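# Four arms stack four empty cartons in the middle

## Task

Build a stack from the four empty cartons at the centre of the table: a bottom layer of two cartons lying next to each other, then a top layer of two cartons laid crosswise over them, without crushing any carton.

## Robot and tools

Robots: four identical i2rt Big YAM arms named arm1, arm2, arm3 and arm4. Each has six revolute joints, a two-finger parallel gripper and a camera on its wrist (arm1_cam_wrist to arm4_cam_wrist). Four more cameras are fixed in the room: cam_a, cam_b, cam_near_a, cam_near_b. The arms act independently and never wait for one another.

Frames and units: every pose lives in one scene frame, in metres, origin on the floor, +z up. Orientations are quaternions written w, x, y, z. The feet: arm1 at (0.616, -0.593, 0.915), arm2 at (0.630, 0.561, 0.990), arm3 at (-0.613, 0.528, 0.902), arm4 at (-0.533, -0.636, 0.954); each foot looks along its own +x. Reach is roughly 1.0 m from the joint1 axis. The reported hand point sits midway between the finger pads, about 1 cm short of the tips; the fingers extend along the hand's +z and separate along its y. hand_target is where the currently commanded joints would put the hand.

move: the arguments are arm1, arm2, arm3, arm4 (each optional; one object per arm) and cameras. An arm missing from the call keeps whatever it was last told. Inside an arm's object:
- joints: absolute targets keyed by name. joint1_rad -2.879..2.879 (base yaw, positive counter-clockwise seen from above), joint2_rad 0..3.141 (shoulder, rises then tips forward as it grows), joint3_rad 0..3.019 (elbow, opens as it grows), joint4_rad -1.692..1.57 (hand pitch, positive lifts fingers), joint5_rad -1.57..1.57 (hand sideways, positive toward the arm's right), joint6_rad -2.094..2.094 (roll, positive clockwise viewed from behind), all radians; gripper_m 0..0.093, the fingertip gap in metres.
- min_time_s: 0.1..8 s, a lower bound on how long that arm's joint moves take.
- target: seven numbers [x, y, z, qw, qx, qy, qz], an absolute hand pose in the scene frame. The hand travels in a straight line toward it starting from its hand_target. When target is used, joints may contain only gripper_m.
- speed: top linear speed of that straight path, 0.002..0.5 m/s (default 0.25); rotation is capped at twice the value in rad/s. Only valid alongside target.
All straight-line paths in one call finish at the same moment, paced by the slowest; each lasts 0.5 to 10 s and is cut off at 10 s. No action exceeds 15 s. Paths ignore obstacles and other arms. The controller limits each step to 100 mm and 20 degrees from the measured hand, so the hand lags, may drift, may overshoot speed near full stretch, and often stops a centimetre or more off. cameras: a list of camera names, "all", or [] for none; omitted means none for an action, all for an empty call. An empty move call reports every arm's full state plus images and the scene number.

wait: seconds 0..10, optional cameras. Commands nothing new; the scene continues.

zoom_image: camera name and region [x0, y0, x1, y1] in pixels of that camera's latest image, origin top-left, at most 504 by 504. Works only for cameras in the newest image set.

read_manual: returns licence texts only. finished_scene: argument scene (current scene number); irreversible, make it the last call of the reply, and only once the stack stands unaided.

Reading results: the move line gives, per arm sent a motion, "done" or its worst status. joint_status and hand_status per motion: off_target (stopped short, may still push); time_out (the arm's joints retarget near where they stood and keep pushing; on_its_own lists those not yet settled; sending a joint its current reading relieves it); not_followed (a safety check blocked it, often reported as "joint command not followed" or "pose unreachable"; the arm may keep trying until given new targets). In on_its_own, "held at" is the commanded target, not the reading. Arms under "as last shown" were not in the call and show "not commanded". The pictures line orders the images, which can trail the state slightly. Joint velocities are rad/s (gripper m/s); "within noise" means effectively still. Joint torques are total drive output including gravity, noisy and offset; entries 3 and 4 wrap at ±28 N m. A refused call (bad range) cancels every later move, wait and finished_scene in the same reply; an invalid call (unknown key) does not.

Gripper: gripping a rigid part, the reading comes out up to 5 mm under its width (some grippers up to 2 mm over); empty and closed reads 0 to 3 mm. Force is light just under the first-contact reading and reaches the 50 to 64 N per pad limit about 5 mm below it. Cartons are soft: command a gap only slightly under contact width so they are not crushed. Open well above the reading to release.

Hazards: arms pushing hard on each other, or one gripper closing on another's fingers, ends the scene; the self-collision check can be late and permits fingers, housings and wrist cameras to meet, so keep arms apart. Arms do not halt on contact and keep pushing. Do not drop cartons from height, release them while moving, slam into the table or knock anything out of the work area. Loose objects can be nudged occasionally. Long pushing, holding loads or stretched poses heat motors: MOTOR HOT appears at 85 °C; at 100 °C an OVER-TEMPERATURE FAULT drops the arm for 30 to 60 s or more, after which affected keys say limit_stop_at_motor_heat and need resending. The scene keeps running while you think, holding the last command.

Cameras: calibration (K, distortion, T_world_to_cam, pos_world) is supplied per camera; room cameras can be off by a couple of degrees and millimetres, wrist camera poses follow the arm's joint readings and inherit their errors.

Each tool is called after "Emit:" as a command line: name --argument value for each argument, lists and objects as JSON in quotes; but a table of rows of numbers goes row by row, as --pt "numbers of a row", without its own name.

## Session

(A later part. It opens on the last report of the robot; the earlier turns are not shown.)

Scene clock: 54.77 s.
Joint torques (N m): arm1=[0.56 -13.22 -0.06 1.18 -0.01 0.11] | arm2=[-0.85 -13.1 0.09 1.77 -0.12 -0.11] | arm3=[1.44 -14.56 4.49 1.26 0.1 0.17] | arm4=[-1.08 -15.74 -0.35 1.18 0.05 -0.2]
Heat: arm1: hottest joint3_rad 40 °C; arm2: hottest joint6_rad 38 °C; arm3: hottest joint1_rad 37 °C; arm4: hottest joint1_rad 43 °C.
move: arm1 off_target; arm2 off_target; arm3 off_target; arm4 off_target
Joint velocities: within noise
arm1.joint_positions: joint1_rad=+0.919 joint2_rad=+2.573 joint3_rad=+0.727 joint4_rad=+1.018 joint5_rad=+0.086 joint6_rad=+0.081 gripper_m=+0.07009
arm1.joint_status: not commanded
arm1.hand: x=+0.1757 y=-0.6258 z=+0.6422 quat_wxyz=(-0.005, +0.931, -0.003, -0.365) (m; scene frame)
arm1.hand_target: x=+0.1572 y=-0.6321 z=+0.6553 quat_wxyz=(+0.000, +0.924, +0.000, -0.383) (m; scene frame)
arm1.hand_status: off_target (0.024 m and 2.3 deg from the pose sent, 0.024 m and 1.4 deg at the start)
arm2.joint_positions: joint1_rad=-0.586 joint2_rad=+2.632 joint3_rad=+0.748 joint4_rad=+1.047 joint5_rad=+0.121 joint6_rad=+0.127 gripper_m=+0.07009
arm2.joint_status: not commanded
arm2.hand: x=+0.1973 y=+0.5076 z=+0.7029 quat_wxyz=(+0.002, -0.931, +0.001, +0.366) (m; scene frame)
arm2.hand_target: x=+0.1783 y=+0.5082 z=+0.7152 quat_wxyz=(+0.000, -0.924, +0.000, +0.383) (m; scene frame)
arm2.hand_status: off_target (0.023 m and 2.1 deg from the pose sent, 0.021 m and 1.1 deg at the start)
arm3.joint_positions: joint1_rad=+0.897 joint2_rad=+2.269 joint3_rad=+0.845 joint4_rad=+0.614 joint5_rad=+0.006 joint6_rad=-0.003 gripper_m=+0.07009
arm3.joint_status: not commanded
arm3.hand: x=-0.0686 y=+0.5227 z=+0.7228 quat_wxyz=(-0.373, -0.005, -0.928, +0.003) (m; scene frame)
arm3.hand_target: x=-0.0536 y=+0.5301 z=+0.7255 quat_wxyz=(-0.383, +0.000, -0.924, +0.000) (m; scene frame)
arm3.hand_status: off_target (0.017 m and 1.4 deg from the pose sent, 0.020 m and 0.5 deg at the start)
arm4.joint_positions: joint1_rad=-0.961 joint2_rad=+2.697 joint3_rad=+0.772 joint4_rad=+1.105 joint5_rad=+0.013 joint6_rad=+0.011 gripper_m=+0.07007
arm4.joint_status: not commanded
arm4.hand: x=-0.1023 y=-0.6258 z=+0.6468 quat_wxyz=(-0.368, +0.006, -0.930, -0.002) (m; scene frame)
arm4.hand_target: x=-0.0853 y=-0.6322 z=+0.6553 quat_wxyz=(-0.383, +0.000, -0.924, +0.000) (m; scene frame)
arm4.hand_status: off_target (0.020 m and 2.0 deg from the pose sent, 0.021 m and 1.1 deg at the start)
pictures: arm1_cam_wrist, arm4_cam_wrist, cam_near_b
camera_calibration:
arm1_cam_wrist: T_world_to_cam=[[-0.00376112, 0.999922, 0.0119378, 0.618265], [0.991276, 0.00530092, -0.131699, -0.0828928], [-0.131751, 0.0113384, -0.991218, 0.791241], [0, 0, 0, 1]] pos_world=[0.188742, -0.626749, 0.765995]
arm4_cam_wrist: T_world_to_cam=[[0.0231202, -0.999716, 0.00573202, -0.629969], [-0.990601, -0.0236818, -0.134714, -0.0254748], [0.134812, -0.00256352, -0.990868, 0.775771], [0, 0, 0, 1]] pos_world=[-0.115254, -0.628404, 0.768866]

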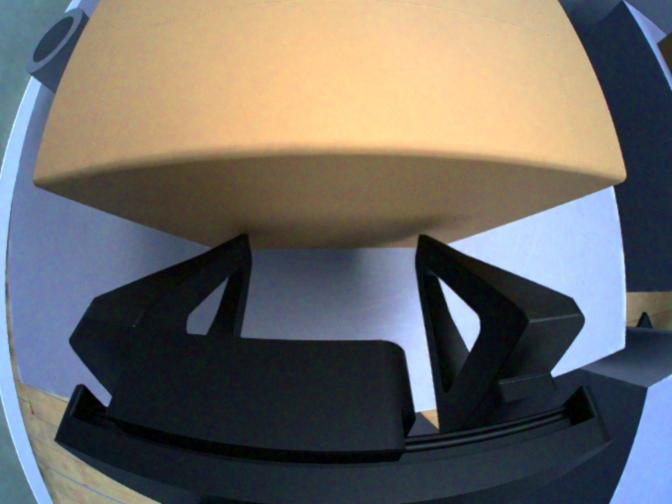

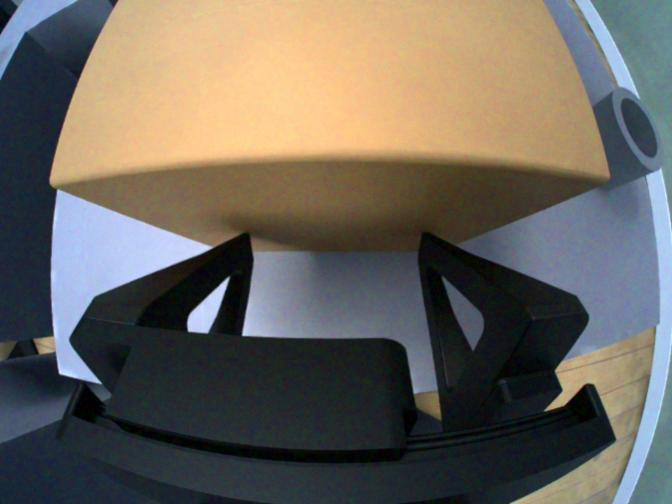

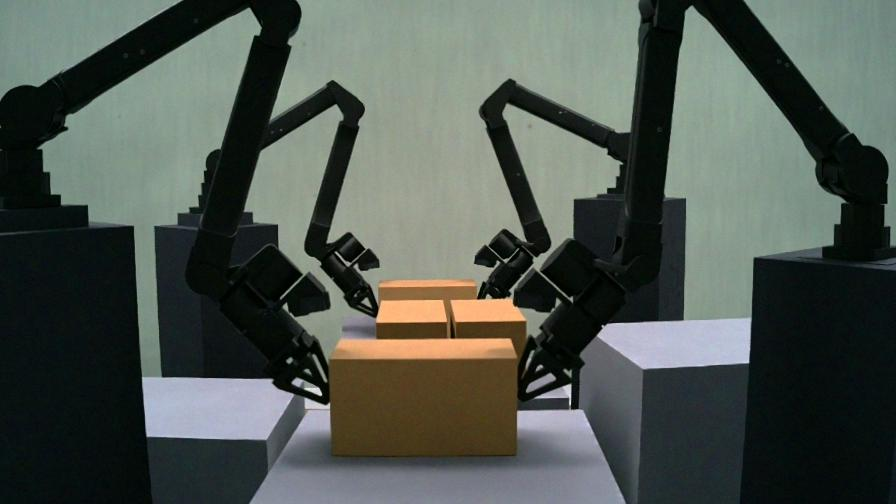

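Emit:
move --arm2 '{"target":[0.174,0.508,0.785,0,0.9239,0,-0.3827],"speed":0.05}' --arm3 '{"target":[-0.049,0.53,0.795,0.3827,0,0.9239,0],"speed":0.05}' --arm1 '{"target":[0.153,-0.632,0.725,0,0.9239,0,-0.3827],"speed":0.05}' --arm4 '{"target":[-0.081,-0.632,0.725,0.3827,0,0.9239,0],"speed":0.05}' --cameras '["cam_near_b","cam_b","cam_a","cam_near_a"]'

Emit:
zoom_image --camera "cam_near_b" --region '[240, 250, 620, 480]'

Scene clock: 57.47 s.
Joint torques (N m): arm1=[0.5 -13.68 0.54 1.55 0.1 0.12] | arm2=[-0.21 -13.04 0.36 2.06 -0.13 -0.18] | arm3=[1.38 -16.97 4.53 1.52 0.1 0.17] | arm4=[-0.97 -16.15 -0.09 1.52 0.1 -0.18]
Heat: arm1: hottest joint3_rad 40 °C; arm2: hottest joint6_rad 38 °C; arm3: hottest joint1_rad 37 °C; arm4: hottest joint1_rad 43 °C.
move: arm1 off_target; arm2 off_target; arm3 off_target; arm4 off_target
Joint velocities: within noise
arm1.joint_positions: joint1_rad=+0.919 joint2_rad=+2.347 joint3_rad=+0.627 joint4_rad=+0.873 joint5_rad=+0.081 joint6_rad=+0.079 gripper_m=+0.07009
arm1.joint_status: not commanded
arm1.hand: x=+0.1737 y=-0.6267 z=+0.7051 quat_wxyz=(-0.004, +0.934, +0.000, -0.356) (m; scene frame)
arm1.hand_target: x=+0.1535 y=-0.6321 z=+0.7250 quat_wxyz=(+0.000, +0.924, +0.000, -0.383) (m; scene frame)
arm1.hand_status: off_target (0.029 m and 3.3 deg from the pose sent, 0.086 m and 2.3 deg at the start)
arm2.joint_positions: joint1_rad=-0.587 joint2_rad=+2.408 joint3_rad=+0.642 joint4_rad=+0.918 joint5_rad=+0.118 joint6_rad=+0.127 gripper_m=+0.07009
arm2.joint_status: not commanded
arm2.hand: x=+0.1929 y=+0.5067 z=+0.7675 quat_wxyz=(+0.001, -0.933, +0.000, +0.361) (m; scene frame)
arm2.hand_target: x=+0.1743 y=+0.5081 z=+0.7850 quat_wxyz=(+0.000, -0.924, +0.000, +0.383) (m; scene frame)
arm2.hand_status: off_target (0.026 m and 2.7 deg from the pose sent, 0.085 m and 2.1 deg at the start)
arm3.joint_positions: joint1_rad=+0.897 joint2_rad=+2.108 joint3_rad=+0.817 joint4_rad=+0.448 joint5_rad=+0.006 joint6_rad=-0.003 gripper_m=+0.07009
arm3.joint_status: not commanded
arm3.hand: x=-0.0684 y=+0.5225 z=+0.7722 quat_wxyz=(-0.357, -0.004, -0.934, +0.003) (m; scene frame)
arm3.hand_target: x=-0.0496 y=+0.5300 z=+0.7952 quat_wxyz=(-0.383, +0.000, -0.924, +0.000) (m; scene frame)
arm3.hand_status: off_target (0.031 m and 3.2 deg from the pose sent, 0.075 m and 1.4 deg at the start)
arm4.joint_positions: joint1_rad=-0.961 joint2_rad=+2.482 joint3_rad=+0.655 joint4_rad=+0.993 joint5_rad=+0.012 joint6_rad=+0.011 gripper_m=+0.07007
arm4.joint_status: not commanded
arm4.hand: x=-0.1000 y=-0.6258 z=+0.7097 quat_wxyz=(-0.360, +0.006, -0.933, -0.002) (m; scene frame)
arm4.hand_target: x=-0.0814 y=-0.6320 z=+0.7251 quat_wxyz=(-0.383, +0.000, -0.924, +0.000) (m; scene frame)
arm4.hand_status: off_target (0.025 m and 2.9 deg from the pose sent, 0.081 m and 2.0 deg at the start)
pictures: cam_a, cam_b, cam_near_a, cam_near_b

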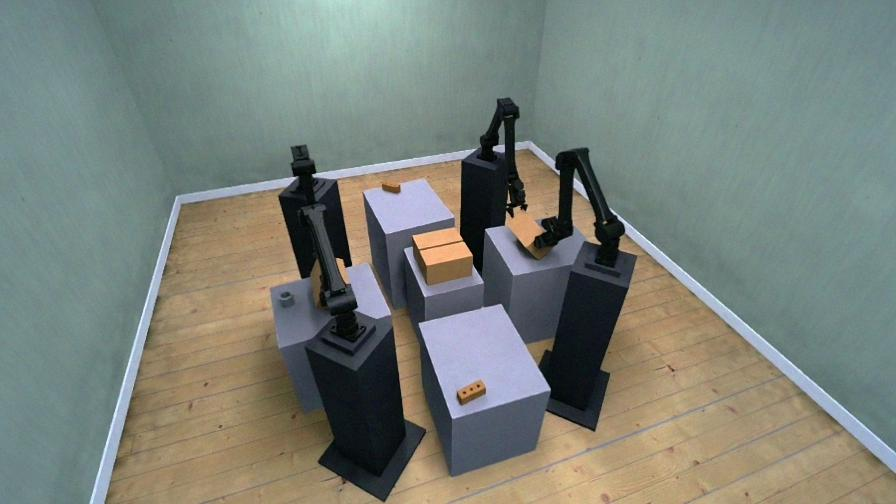

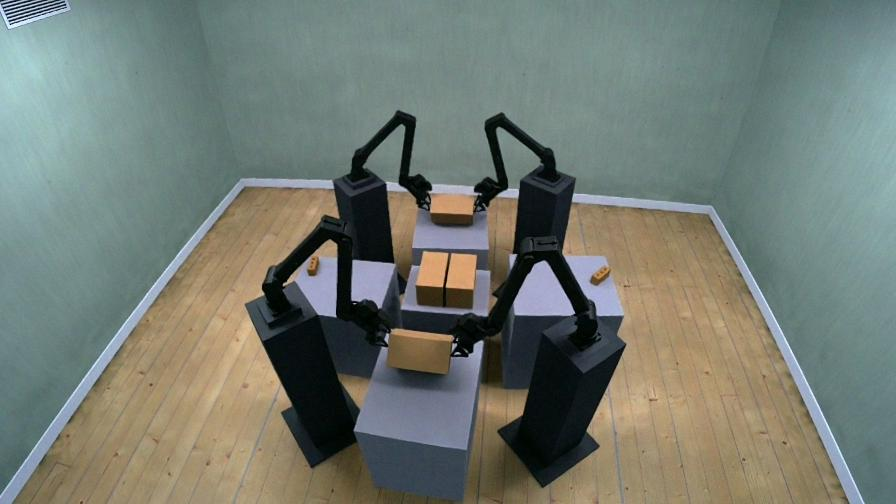

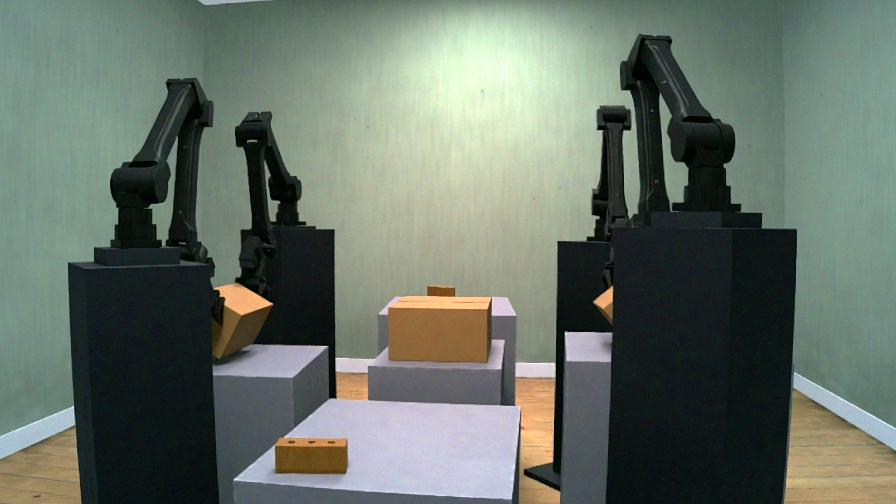

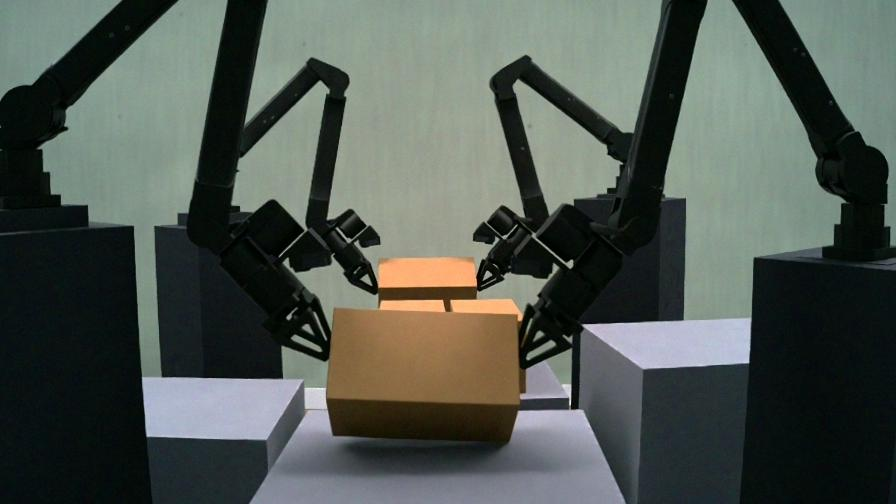

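Scaled by 1.326 from the camera's 896x504 image, which has a finer 1280x720 frame.

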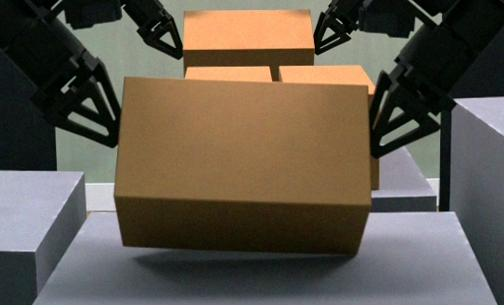

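Emit:
move --arm2 '{"target":[0.176,0.508,0.70,0,0.9239,0,-0.3827],"speed":0.03}' --arm3 '{"target":[-0.051,0.53,0.715,0.3827,0,0.9239,0],"speed":0.03}' --arm1 '{"target":[0.155,-0.632,0.64,0,0.9239,0,-0.3827],"speed":0.03}' --arm4 '{"target":[-0.083,-0.632,0.64,0.3827,0,0.9239,0],"speed":0.03}' --cameras '["cam_near_b","cam_b","cam_a","cam_near_a"]'

Emit:
zoom_image --camera "cam_near_b" --region '[240, 250, 620, 480]'

Scene clock: 63.47 s.
Joint torques (N m): arm1=[0.5 -10.81 0.73 2.54 0.15 0.13] | arm2=[0.09 -11.11 0.14 3.17 -0.03 -0.12] | arm3=[1.26 -15.44 4.6 2.47 0.05 0.14] | arm4=[-0.85 -13.57 0.42 2.36 0.08 -0.19]
Heat: arm1: hottest joint3_rad 39 °C; arm2: hottest joint6_rad 38 °C; arm3: hottest joint1_rad 37 °C; arm4: hottest joint1_rad 43 °C.
move: arm1 off_target; arm2 off_target; arm3 off_target; arm4 off_target
Joint velocities: within noise
arm1.joint_positions: joint1_rad=+0.919 joint2_rad=+2.584 joint3_rad=+0.748 joint4_rad=+0.992 joint5_rad=+0.081 joint6_rad=+0.079 gripper_m=+0.07009
arm1.joint_status: not commanded
arm1.hand: x=+0.1735 y=-0.6269 z=+0.6346 quat_wxyz=(-0.004, +0.934, +0.000, -0.357) (m; scene frame)
arm1.hand_target: x=+0.1556 y=-0.6321 z=+0.6405 quat_wxyz=(+0.000, +0.924, +0.000, -0.382) (m; scene frame)
arm1.hand_status: off_target (0.020 m and 3.2 deg from the pose sent, 0.068 m and 3.3 deg at the start)
arm2.joint_positions: joint1_rad=-0.588 joint2_rad=+2.642 joint3_rad=+0.782 joint4_rad=+1.019 joint5_rad=+0.117 joint6_rad=+0.127 gripper_m=+0.07009
arm2.joint_status: not commanded
arm2.hand: x=+0.1879 y=+0.5063 z=+0.6959 quat_wxyz=(+0.001, -0.931, +0.001, +0.364) (m; scene frame)
arm2.hand_target: x=+0.1762 y=+0.5081 z=+0.7003 quat_wxyz=(+0.000, -0.924, +0.000, +0.382) (m; scene frame)
arm2.hand_status: off_target (0.013 m and 2.3 deg from the pose sent, 0.069 m and 2.7 deg at the start)
arm3.joint_positions: joint1_rad=+0.899 joint2_rad=+2.308 joint3_rad=+0.859 joint4_rad=+0.599 joint5_rad=+0.006 joint6_rad=-0.003 gripper_m=+0.07009
arm3.joint_status: not commanded
arm3.hand: x=-0.0756 y=+0.5238 z=+0.7033 quat_wxyz=(-0.354, -0.004, -0.935, +0.002) (m; scene frame)
arm3.hand_target: x=-0.0519 y=+0.5301 z=+0.7158 quat_wxyz=(-0.383, +0.000, -0.924, +0.000) (m; scene frame)
arm3.hand_status: off_target (0.028 m and 3.5 deg from the pose sent, 0.060 m and 3.2 deg at the start)
arm4.joint_positions: joint1_rad=-0.964 joint2_rad=+2.709 joint3_rad=+0.799 joint4_rad=+1.079 joint5_rad=+0.012 joint6_rad=+0.011 gripper_m=+0.07007
arm4.joint_status: not commanded
arm4.hand: x=-0.0981 y=-0.6270 z=+0.6383 quat_wxyz=(-0.362, +0.005, -0.932, -0.002) (m; scene frame)
arm4.hand_target: x=-0.0835 y=-0.6321 z=+0.6403 quat_wxyz=(-0.382, +0.000, -0.924, +0.000) (m; scene frame)
arm4.hand_status: off_target (0.016 m and 2.6 deg from the pose sent, 0.072 m and 2.8 deg at the start)
pictures: cam_a, cam_b, cam_near_a, cam_near_b

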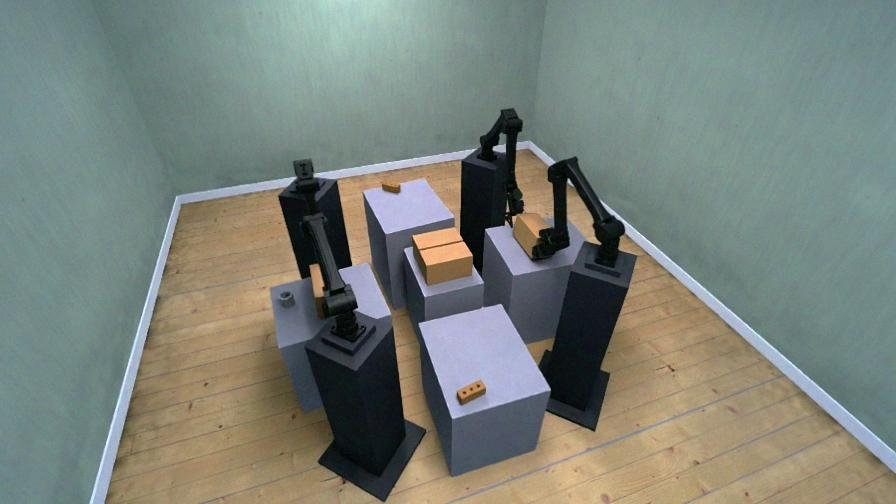

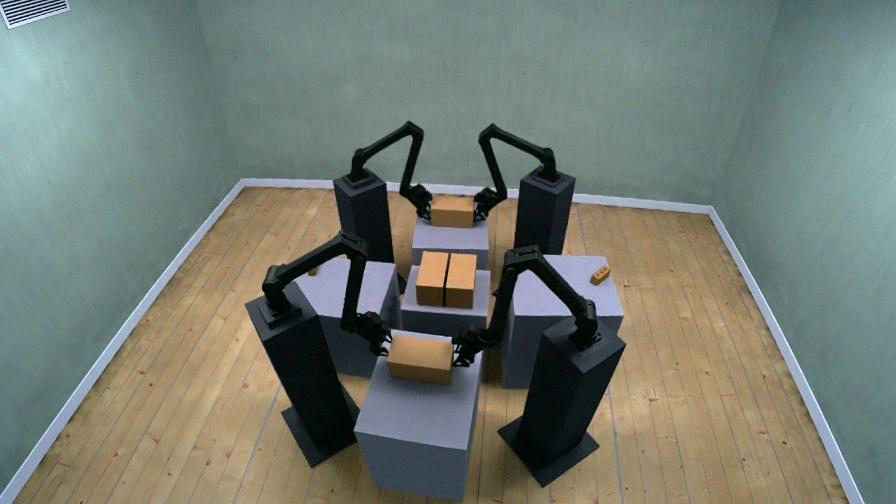

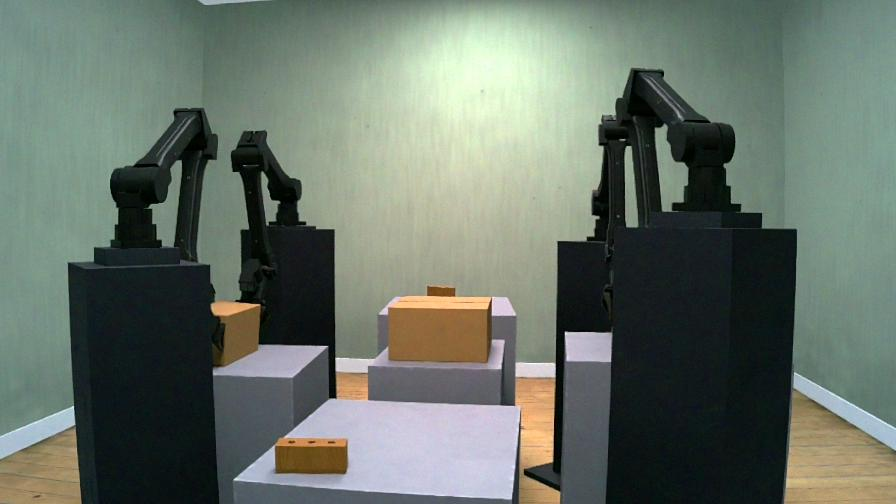

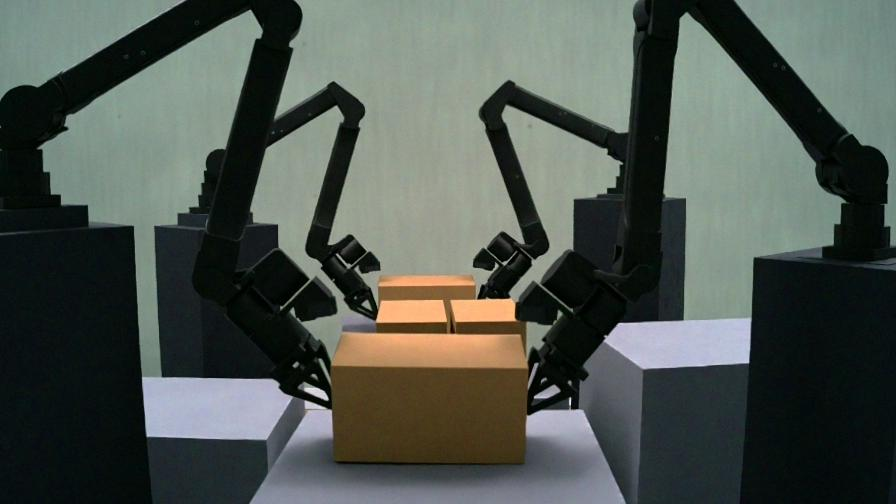

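Scaled by 1.326 from the camera's 896x504 image, which has a finer 1280x720 frame.

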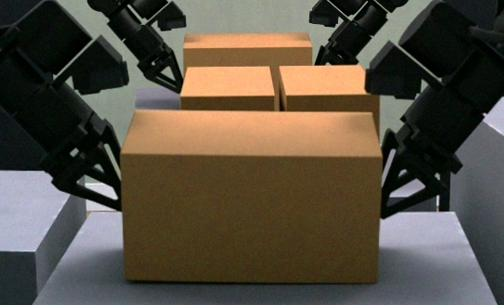

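Emit:
move --arm2 '{"target":[0.245,0.508,0.74,0,0.9239,0,-0.3827],"speed":0.06,"joints":{"gripper_m":0.093}}' --arm3 '{"target":[-0.13,0.53,0.75,0.3827,0,0.9239,0],"speed":0.06,"joints":{"gripper_m":0.093}}' --arm1 '{"target":[0.225,-0.632,0.68,0,0.9239,0,-0.3827],"speed":0.06,"joints":{"gripper_m":0.093}}' --arm4 '{"target":[-0.16,-0.632,0.68,0.3827,0,0.9239,0],"speed":0.06,"joints":{"gripper_m":0.093}}' --cameras '["all"]'

Scene clock: 66.93 s.
Joint torques (N m): arm1=[1.26 -11.4 -3.36 2.04 0.2 0.16] | arm2=[1.9 -11.4 -4.23 2.77 0.27 0.09] | arm3=[1.2 -14.45 1.03 2.02 0.12 0.18] | arm4=[-0.62 -12.86 -5.27 2 0.19 -0.15]
Heat: arm1: hottest joint3_rad 39 °C; arm2: hottest joint6_rad 38 °C; arm3: hottest joint1_rad 36 °C; arm4: hottest joint1_rad 43 °C.
move: arm1 off_target; arm2 off_target; arm3 off_target; arm4 done
Joint velocities: within noise
arm1.joint_positions: joint1_rad=+0.940 joint2_rad=+2.559 joint3_rad=+0.571 joint4_rad=+1.174 joint5_rad=+0.100 joint6_rad=+0.096 gripper_m=+0.09290
arm1.joint_status: all done
arm1.hand: x=+0.2260 y=-0.6260 z=+0.6683 quat_wxyz=(-0.004, +0.928, -0.003, -0.372) (m; scene frame)
arm1.hand_target: x=+0.2250 y=-0.6318 z=+0.6797 quat_wxyz=(+0.000, +0.924, +0.000, -0.383) (m; scene frame)
arm1.hand_status: off_target (0.013 m and 1.4 deg from the pose sent, 0.069 m and 3.2 deg at the start)
arm2.joint_positions: joint1_rad=-0.568 joint2_rad=+2.623 joint3_rad=+0.598 joint4_rad=+1.198 joint5_rad=+0.138 joint6_rad=+0.135 gripper_m=+0.09291
arm2.joint_status: all done
arm2.hand: x=+0.2464 y=+0.5120 z=+0.7280 quat_wxyz=(+0.004, -0.928, -0.001, +0.372) (m; scene frame)
arm2.hand_target: x=+0.2449 y=+0.5081 z=+0.7396 quat_wxyz=(+0.000, -0.924, +0.000, +0.383) (m; scene frame)
arm2.hand_status: off_target (0.013 m and 1.4 deg from the pose sent, 0.072 m and 2.3 deg at the start)
arm3.joint_positions: joint1_rad=+0.900 joint2_rad=+2.191 joint3_rad=+0.646 joint4_rad=+0.725 joint5_rad=+0.006 joint6_rad=-0.003 gripper_m=+0.09291
arm3.joint_status: all done
arm3.hand: x=-0.1361 y=+0.5246 z=+0.7394 quat_wxyz=(-0.368, -0.003, -0.930, +0.002) (m; scene frame)
arm3.hand_target: x=-0.1301 y=+0.5300 z=+0.7498 quat_wxyz=(-0.383, +0.000, -0.924, +0.000) (m; scene frame)
arm3.hand_status: off_target (0.013 m and 1.8 deg from the pose sent, 0.072 m and 3.5 deg at the start)
arm4.joint_positions: joint1_rad=-0.964 joint2_rad=+2.710 joint3_rad=+0.618 joint4_rad=+1.310 joint5_rad=+0.013 joint6_rad=+0.011 gripper_m=+0.09293
arm4.joint_status: all done
arm4.hand: x=-0.1522 y=-0.6285 z=+0.6754 quat_wxyz=(-0.385, +0.005, -0.923, -0.002) (m; scene frame)
arm4.hand_target: x=-0.1599 y=-0.6319 z=+0.6798 quat_wxyz=(-0.383, +0.000, -0.924, +0.000) (m; scene frame)
arm4.hand_status: done (0.010 m and 0.6 deg from the pose sent, 0.075 m and 2.6 deg at the start)
pictures: arm1_cam_wrist, arm2_cam_wrist, arm3_cam_wrist, arm4_cam_wrist, cam_a, cam_b, cam_near_a, cam_near_b
camera_calibration:
arm1_cam_wrist: T_world_to_cam=[[-0.00350278, 0.999941, 0.0102735, 0.619423], [0.98896, 0.00498587, -0.148096, -0.117964], [-0.148138, 0.00964138, -0.98892, 0.824841], [0, 0, 0, 1]] pos_world=[0.241022, -0.626751, 0.791868]
arm2_cam_wrist: T_world_to_cam=[[-0.000914469, 0.999978, 0.00660637, -0.515979], [0.988732, 0.0018931, -0.149687, -0.130654], [-0.149697, 0.00639504, -0.988711, 0.878499], [0, 0, 0, 1]] pos_world=[0.260218, 0.510596, 0.852433]
arm3_cam_wrist: T_world_to_cam=[[-0.00340385, -0.999978, 0.00569336, 0.519514], [-0.989103, 0.00252873, -0.147203, -0.0227851], [0.147186, -0.00613238, -0.98909, 0.87745], [0, 0, 0, 1]] pos_world=[-0.149916, 0.524941, 0.861565]
arm4_cam_wrist: T_world_to_cam=[[0.0199162, -0.999789, 0.0049764, -0.631753], [-0.984938, -0.0204749, -0.171689, -0.0432217], [0.171755, -0.00148206, -0.985139, 0.813213], [0, 0, 0, 1]] pos_world=[-0.169662, -0.631299, 0.79685]

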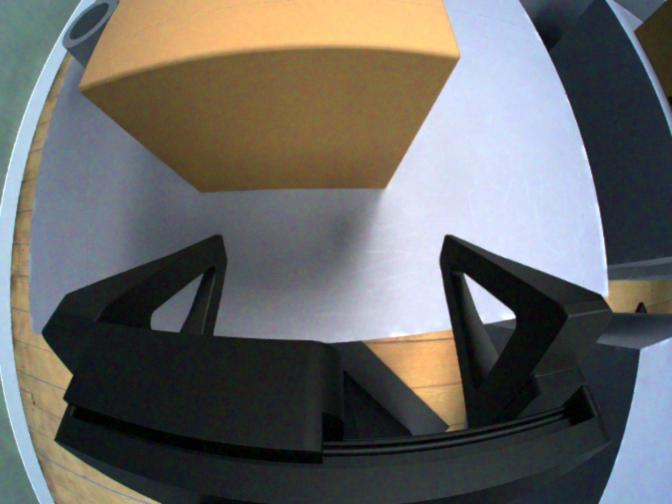

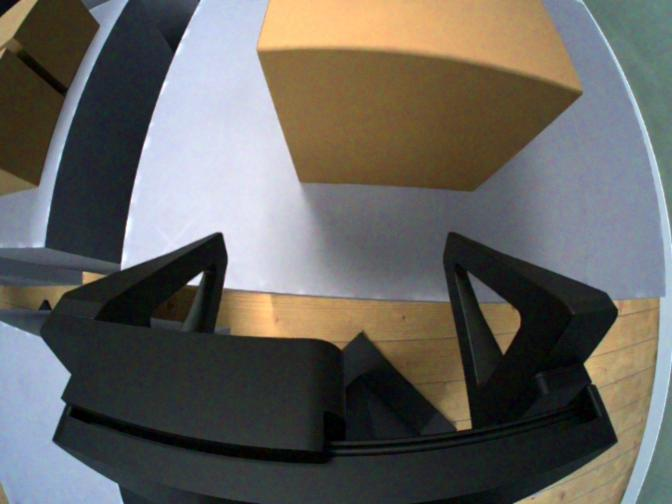

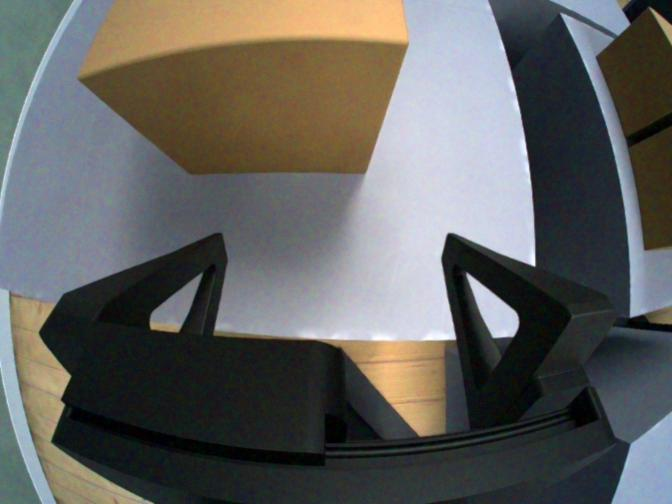

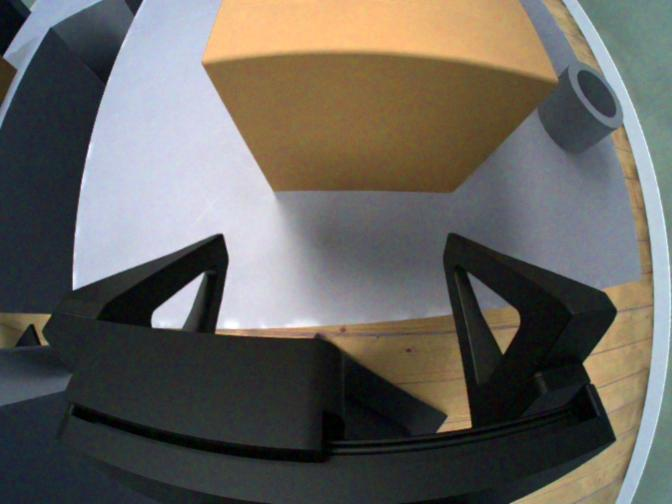

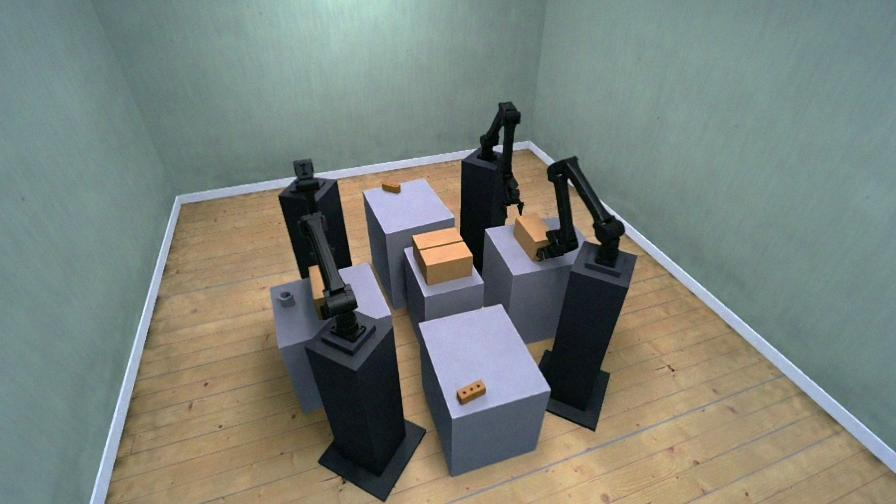

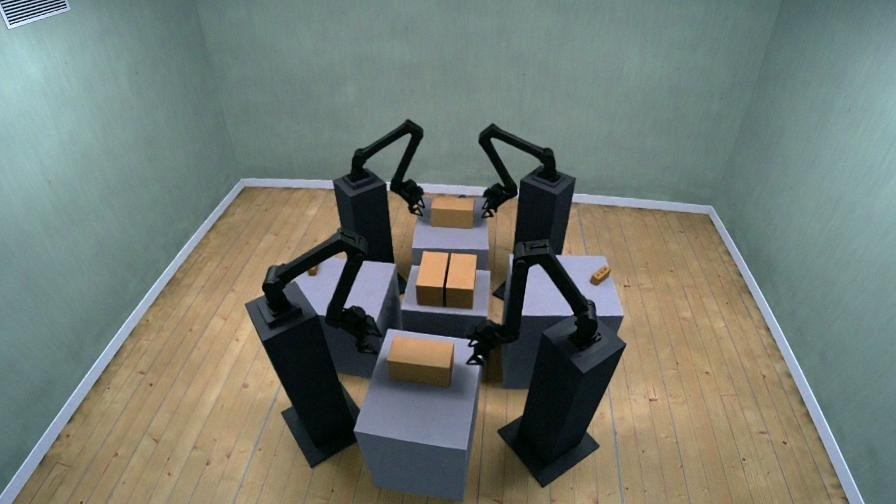

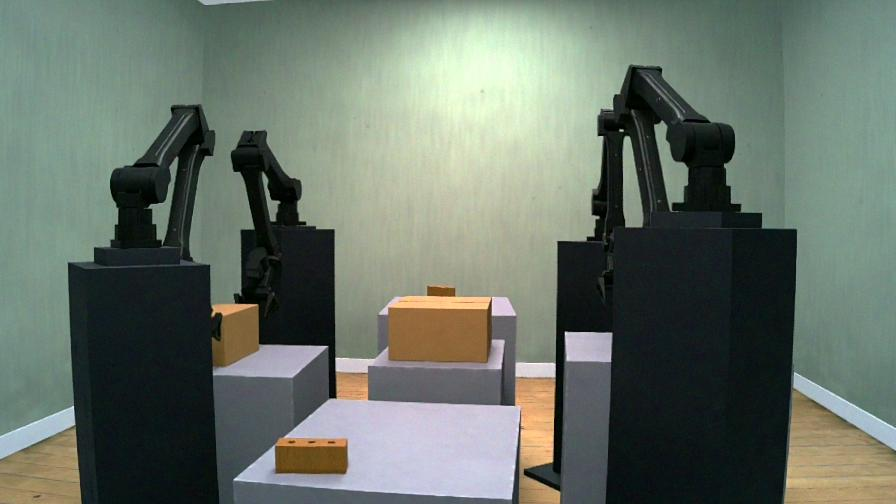

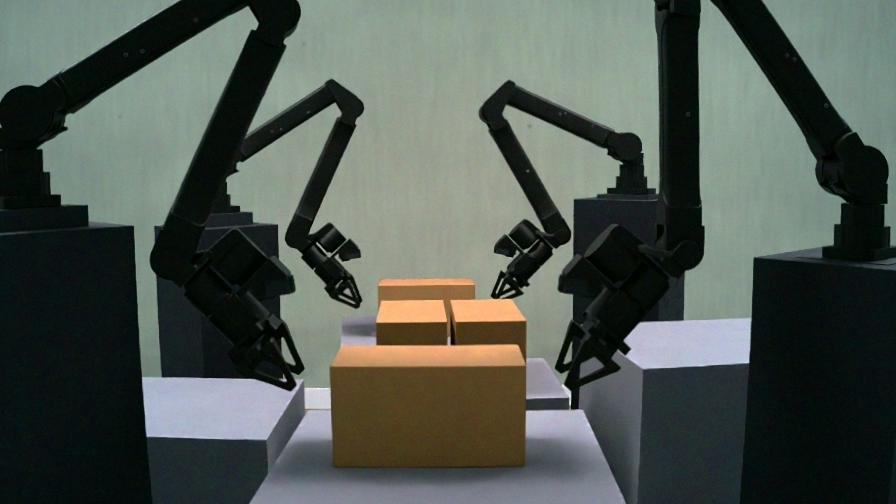

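Emit:
move --arm2 '{"target":[0.205,0.553,0.732,0,0.9239,0,-0.3827],"speed":0.08,"joints":{"gripper_m":0.085}}' --arm3 '{"target":[-0.083,0.572,0.745,0.3827,0,0.9239,0],"speed":0.08,"joints":{"gripper_m":0.085}}' --arm1 '{"target":[0.188,-0.657,0.682,0,0.9239,0,-0.3827],"speed":0.08,"joints":{"gripper_m":0.085}}' --arm4 '{"target":[-0.112,-0.655,0.68,0.3827,0,0.9239,0],"speed":0.08,"joints":{"gripper_m":0.085}}' --cameras '["all"]'

Emit:
zoom_image --camera "cam_near_b" --region '[240, 250, 620, 480]'

Scene clock: 72.33 s.
Joint torques (N m): arm1=[1.08 -11.93 -0.75 1.01 0.23 0.16] | arm2=[0.32 -11.93 -1.1 1.37 -0.18 -0.04] | arm3=[1.26 -13.51 3.36 1.13 0.29 0.25] | arm4=[-0.97 -14.21 -1.35 1.06 0.01 -0.26]
Heat: arm1: hottest joint3_rad 39 °C; arm2: hottest joint6_rad 37 °C; arm3: hottest joint1_rad 36 °C; arm4: hottest joint1_rad 42 °C.
move: arm1 off_target; arm2 off_target; arm3 done; arm4 done
Joint velocities: within noise
arm1.joint_positions: joint1_rad=+1.004 joint2_rad=+2.497 joint3_rad=+0.628 joint4_rad=+1.054 joint5_rad=+0.144 joint6_rad=+0.141 gripper_m=+0.08510
arm1.joint_status: all done
arm1.hand: x=+0.1970 y=-0.6494 z=+0.6742 quat_wxyz=(-0.004, +0.928, -0.002, -0.374) (m; scene frame)
arm1.hand_target: x=+0.1881 y=-0.6570 z=+0.6820 quat_wxyz=(+0.000, +0.924, +0.000, -0.383) (m; scene frame)
arm1.hand_status: off_target (0.014 m and 1.2 deg from the pose sent, 0.051 m and 1.4 deg at the start)
arm2.joint_positions: joint1_rad=-0.723 joint2_rad=+2.603 joint3_rad=+0.656 joint4_rad=+1.135 joint5_rad=+0.026 joint6_rad=+0.030 gripper_m=+0.08510
arm2.joint_status: all done
arm2.hand: x=+0.2156 y=+0.5510 z=+0.7247 quat_wxyz=(-0.001, -0.927, +0.002, +0.374) (m; scene frame)
arm2.hand_target: x=+0.2052 y=+0.5530 z=+0.7320 quat_wxyz=(+0.000, -0.924, +0.000, +0.383) (m; scene frame)
arm2.hand_status: off_target (0.013 m and 1.1 deg from the pose sent, 0.058 m and 1.4 deg at the start)
arm3.joint_positions: joint1_rad=+1.002 joint2_rad=+2.193 joint3_rad=+0.766 joint4_rad=+0.638 joint5_rad=+0.076 joint6_rad=+0.066 gripper_m=+0.08509
arm3.joint_status: all done
arm3.hand: x=-0.0870 y=+0.5660 z=+0.7486 quat_wxyz=(-0.384, -0.001, -0.923, +0.002) (m; scene frame)
arm3.hand_target: x=-0.0830 y=+0.5721 z=+0.7452 quat_wxyz=(-0.383, +0.000, -0.924, +0.000) (m; scene frame)
arm3.hand_status: done (0.008 m and 0.3 deg from the pose sent, 0.071 m and 1.8 deg at the start)
arm4.joint_positions: joint1_rad=-1.038 joint2_rad=+2.639 joint3_rad=+0.674 joint4_rad=+1.166 joint5_rad=-0.040 joint6_rad=-0.036 gripper_m=+0.08507
arm4.joint_status: all done
arm4.hand: x=-0.1196 y=-0.6491 z=+0.6770 quat_wxyz=(-0.377, +0.002, -0.926, -0.003) (m; scene frame)
arm4.hand_target: x=-0.1122 y=-0.6550 z=+0.6801 quat_wxyz=(-0.383, +0.000, -0.924, +0.000) (m; scene frame)
arm4.hand_status: done (0.010 m and 0.8 deg from the pose sent, 0.048 m and 0.6 deg at the start)
pictures: arm1_cam_wrist, arm2_cam_wrist, arm3_cam_wrist, arm4_cam_wrist, cam_a, cam_b, cam_near_a, cam_near_b
camera_calibration:
arm1_cam_wrist: T_world_to_cam=[[-0.00497056, 0.999926, 0.0111064, 0.642395], [0.988502, 0.00659168, -0.151065, -0.0851753], [-0.151127, 0.0102278, -0.988461, 0.827311], [0, 0, 0, 1]] pos_world=[0.212418, -0.650247, 0.797763]
arm2_cam_wrist: T_world_to_cam=[[0.000724225, 0.999991, -0.00421889, -0.547473], [0.987902, -0.00136972, -0.155075, -0.094799], [-0.155079, -0.00405554, -0.987894, 0.876762], [0, 0, 0, 1]] pos_world=[0.230016, 0.550894, 0.849137]
arm3_cam_wrist: T_world_to_cam=[[0.000407167, -0.999979, 0.00652926, 0.560681], [-0.98365, -0.00157636, -0.180085, 0.0545099], [0.180091, -0.00634918, -0.983629, 0.878546], [0, 0, 0, 1]] pos_world=[-0.104828, 0.566333, 0.870319]
arm4_cam_wrist: T_world_to_cam=[[0.0163451, -0.999866, 0.0000484634, -0.650031], [-0.98771, -0.0161539, -0.15546, -0.0197187], [0.15544, 0.00249315, -0.987842, 0.811646], [0, 0, 0, 1]] pos_world=[-0.135014, -0.652286, 0.798745]

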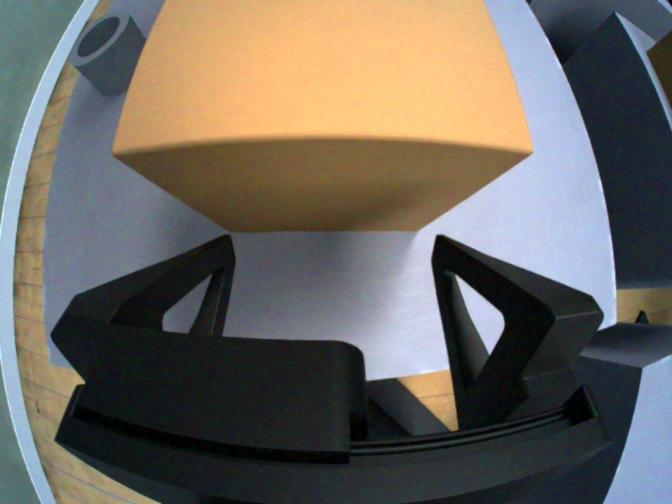

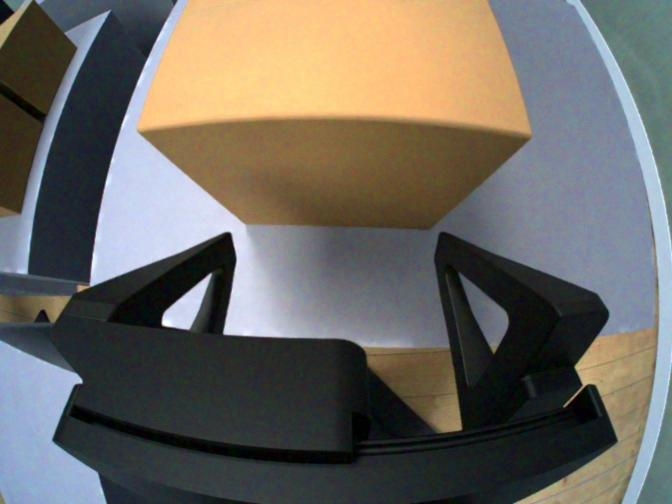

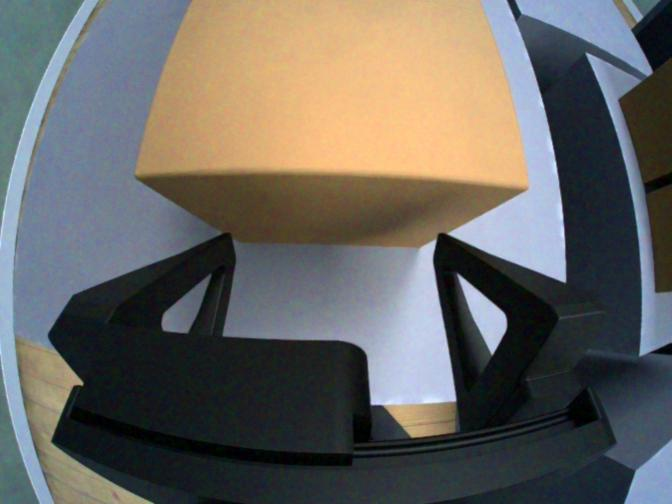

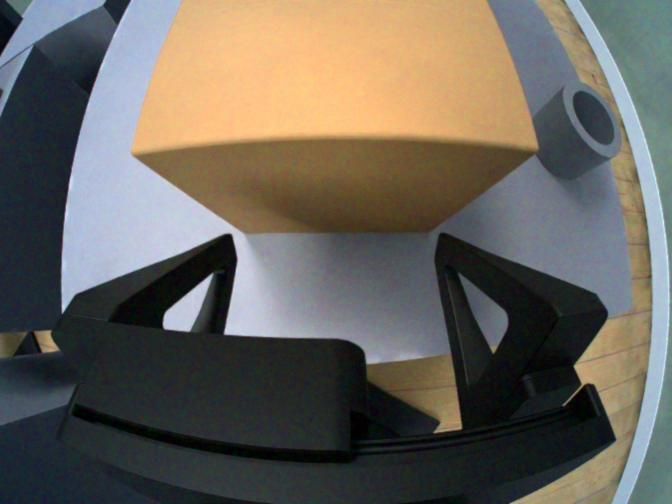

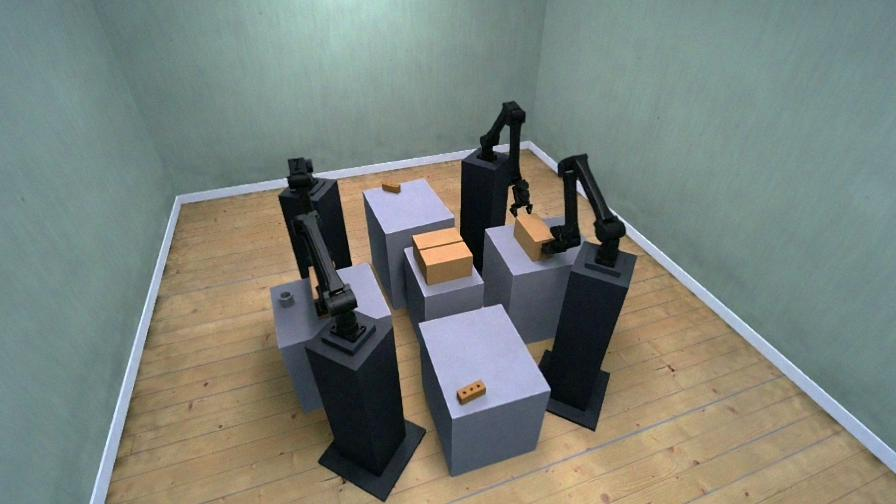

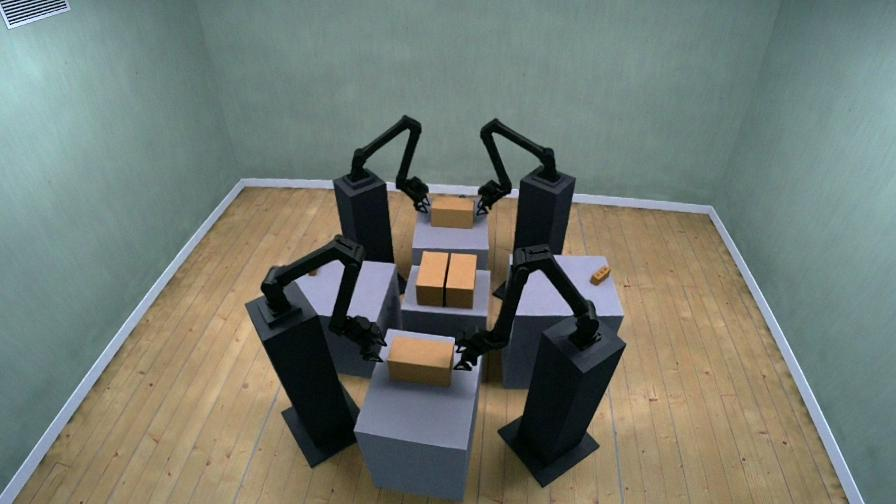

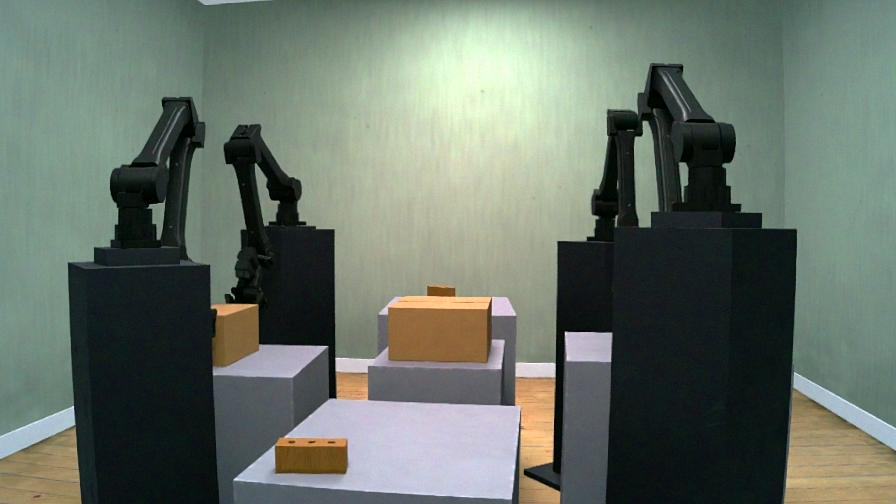

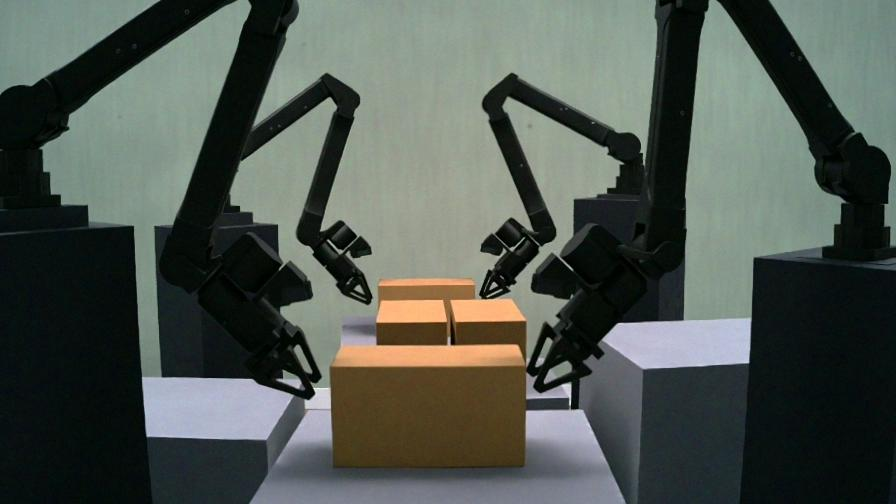

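Scaled by 1.326 from the camera's 896x504 image, which has a finer 1280x720 frame.

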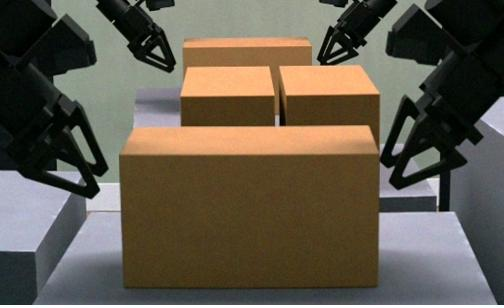

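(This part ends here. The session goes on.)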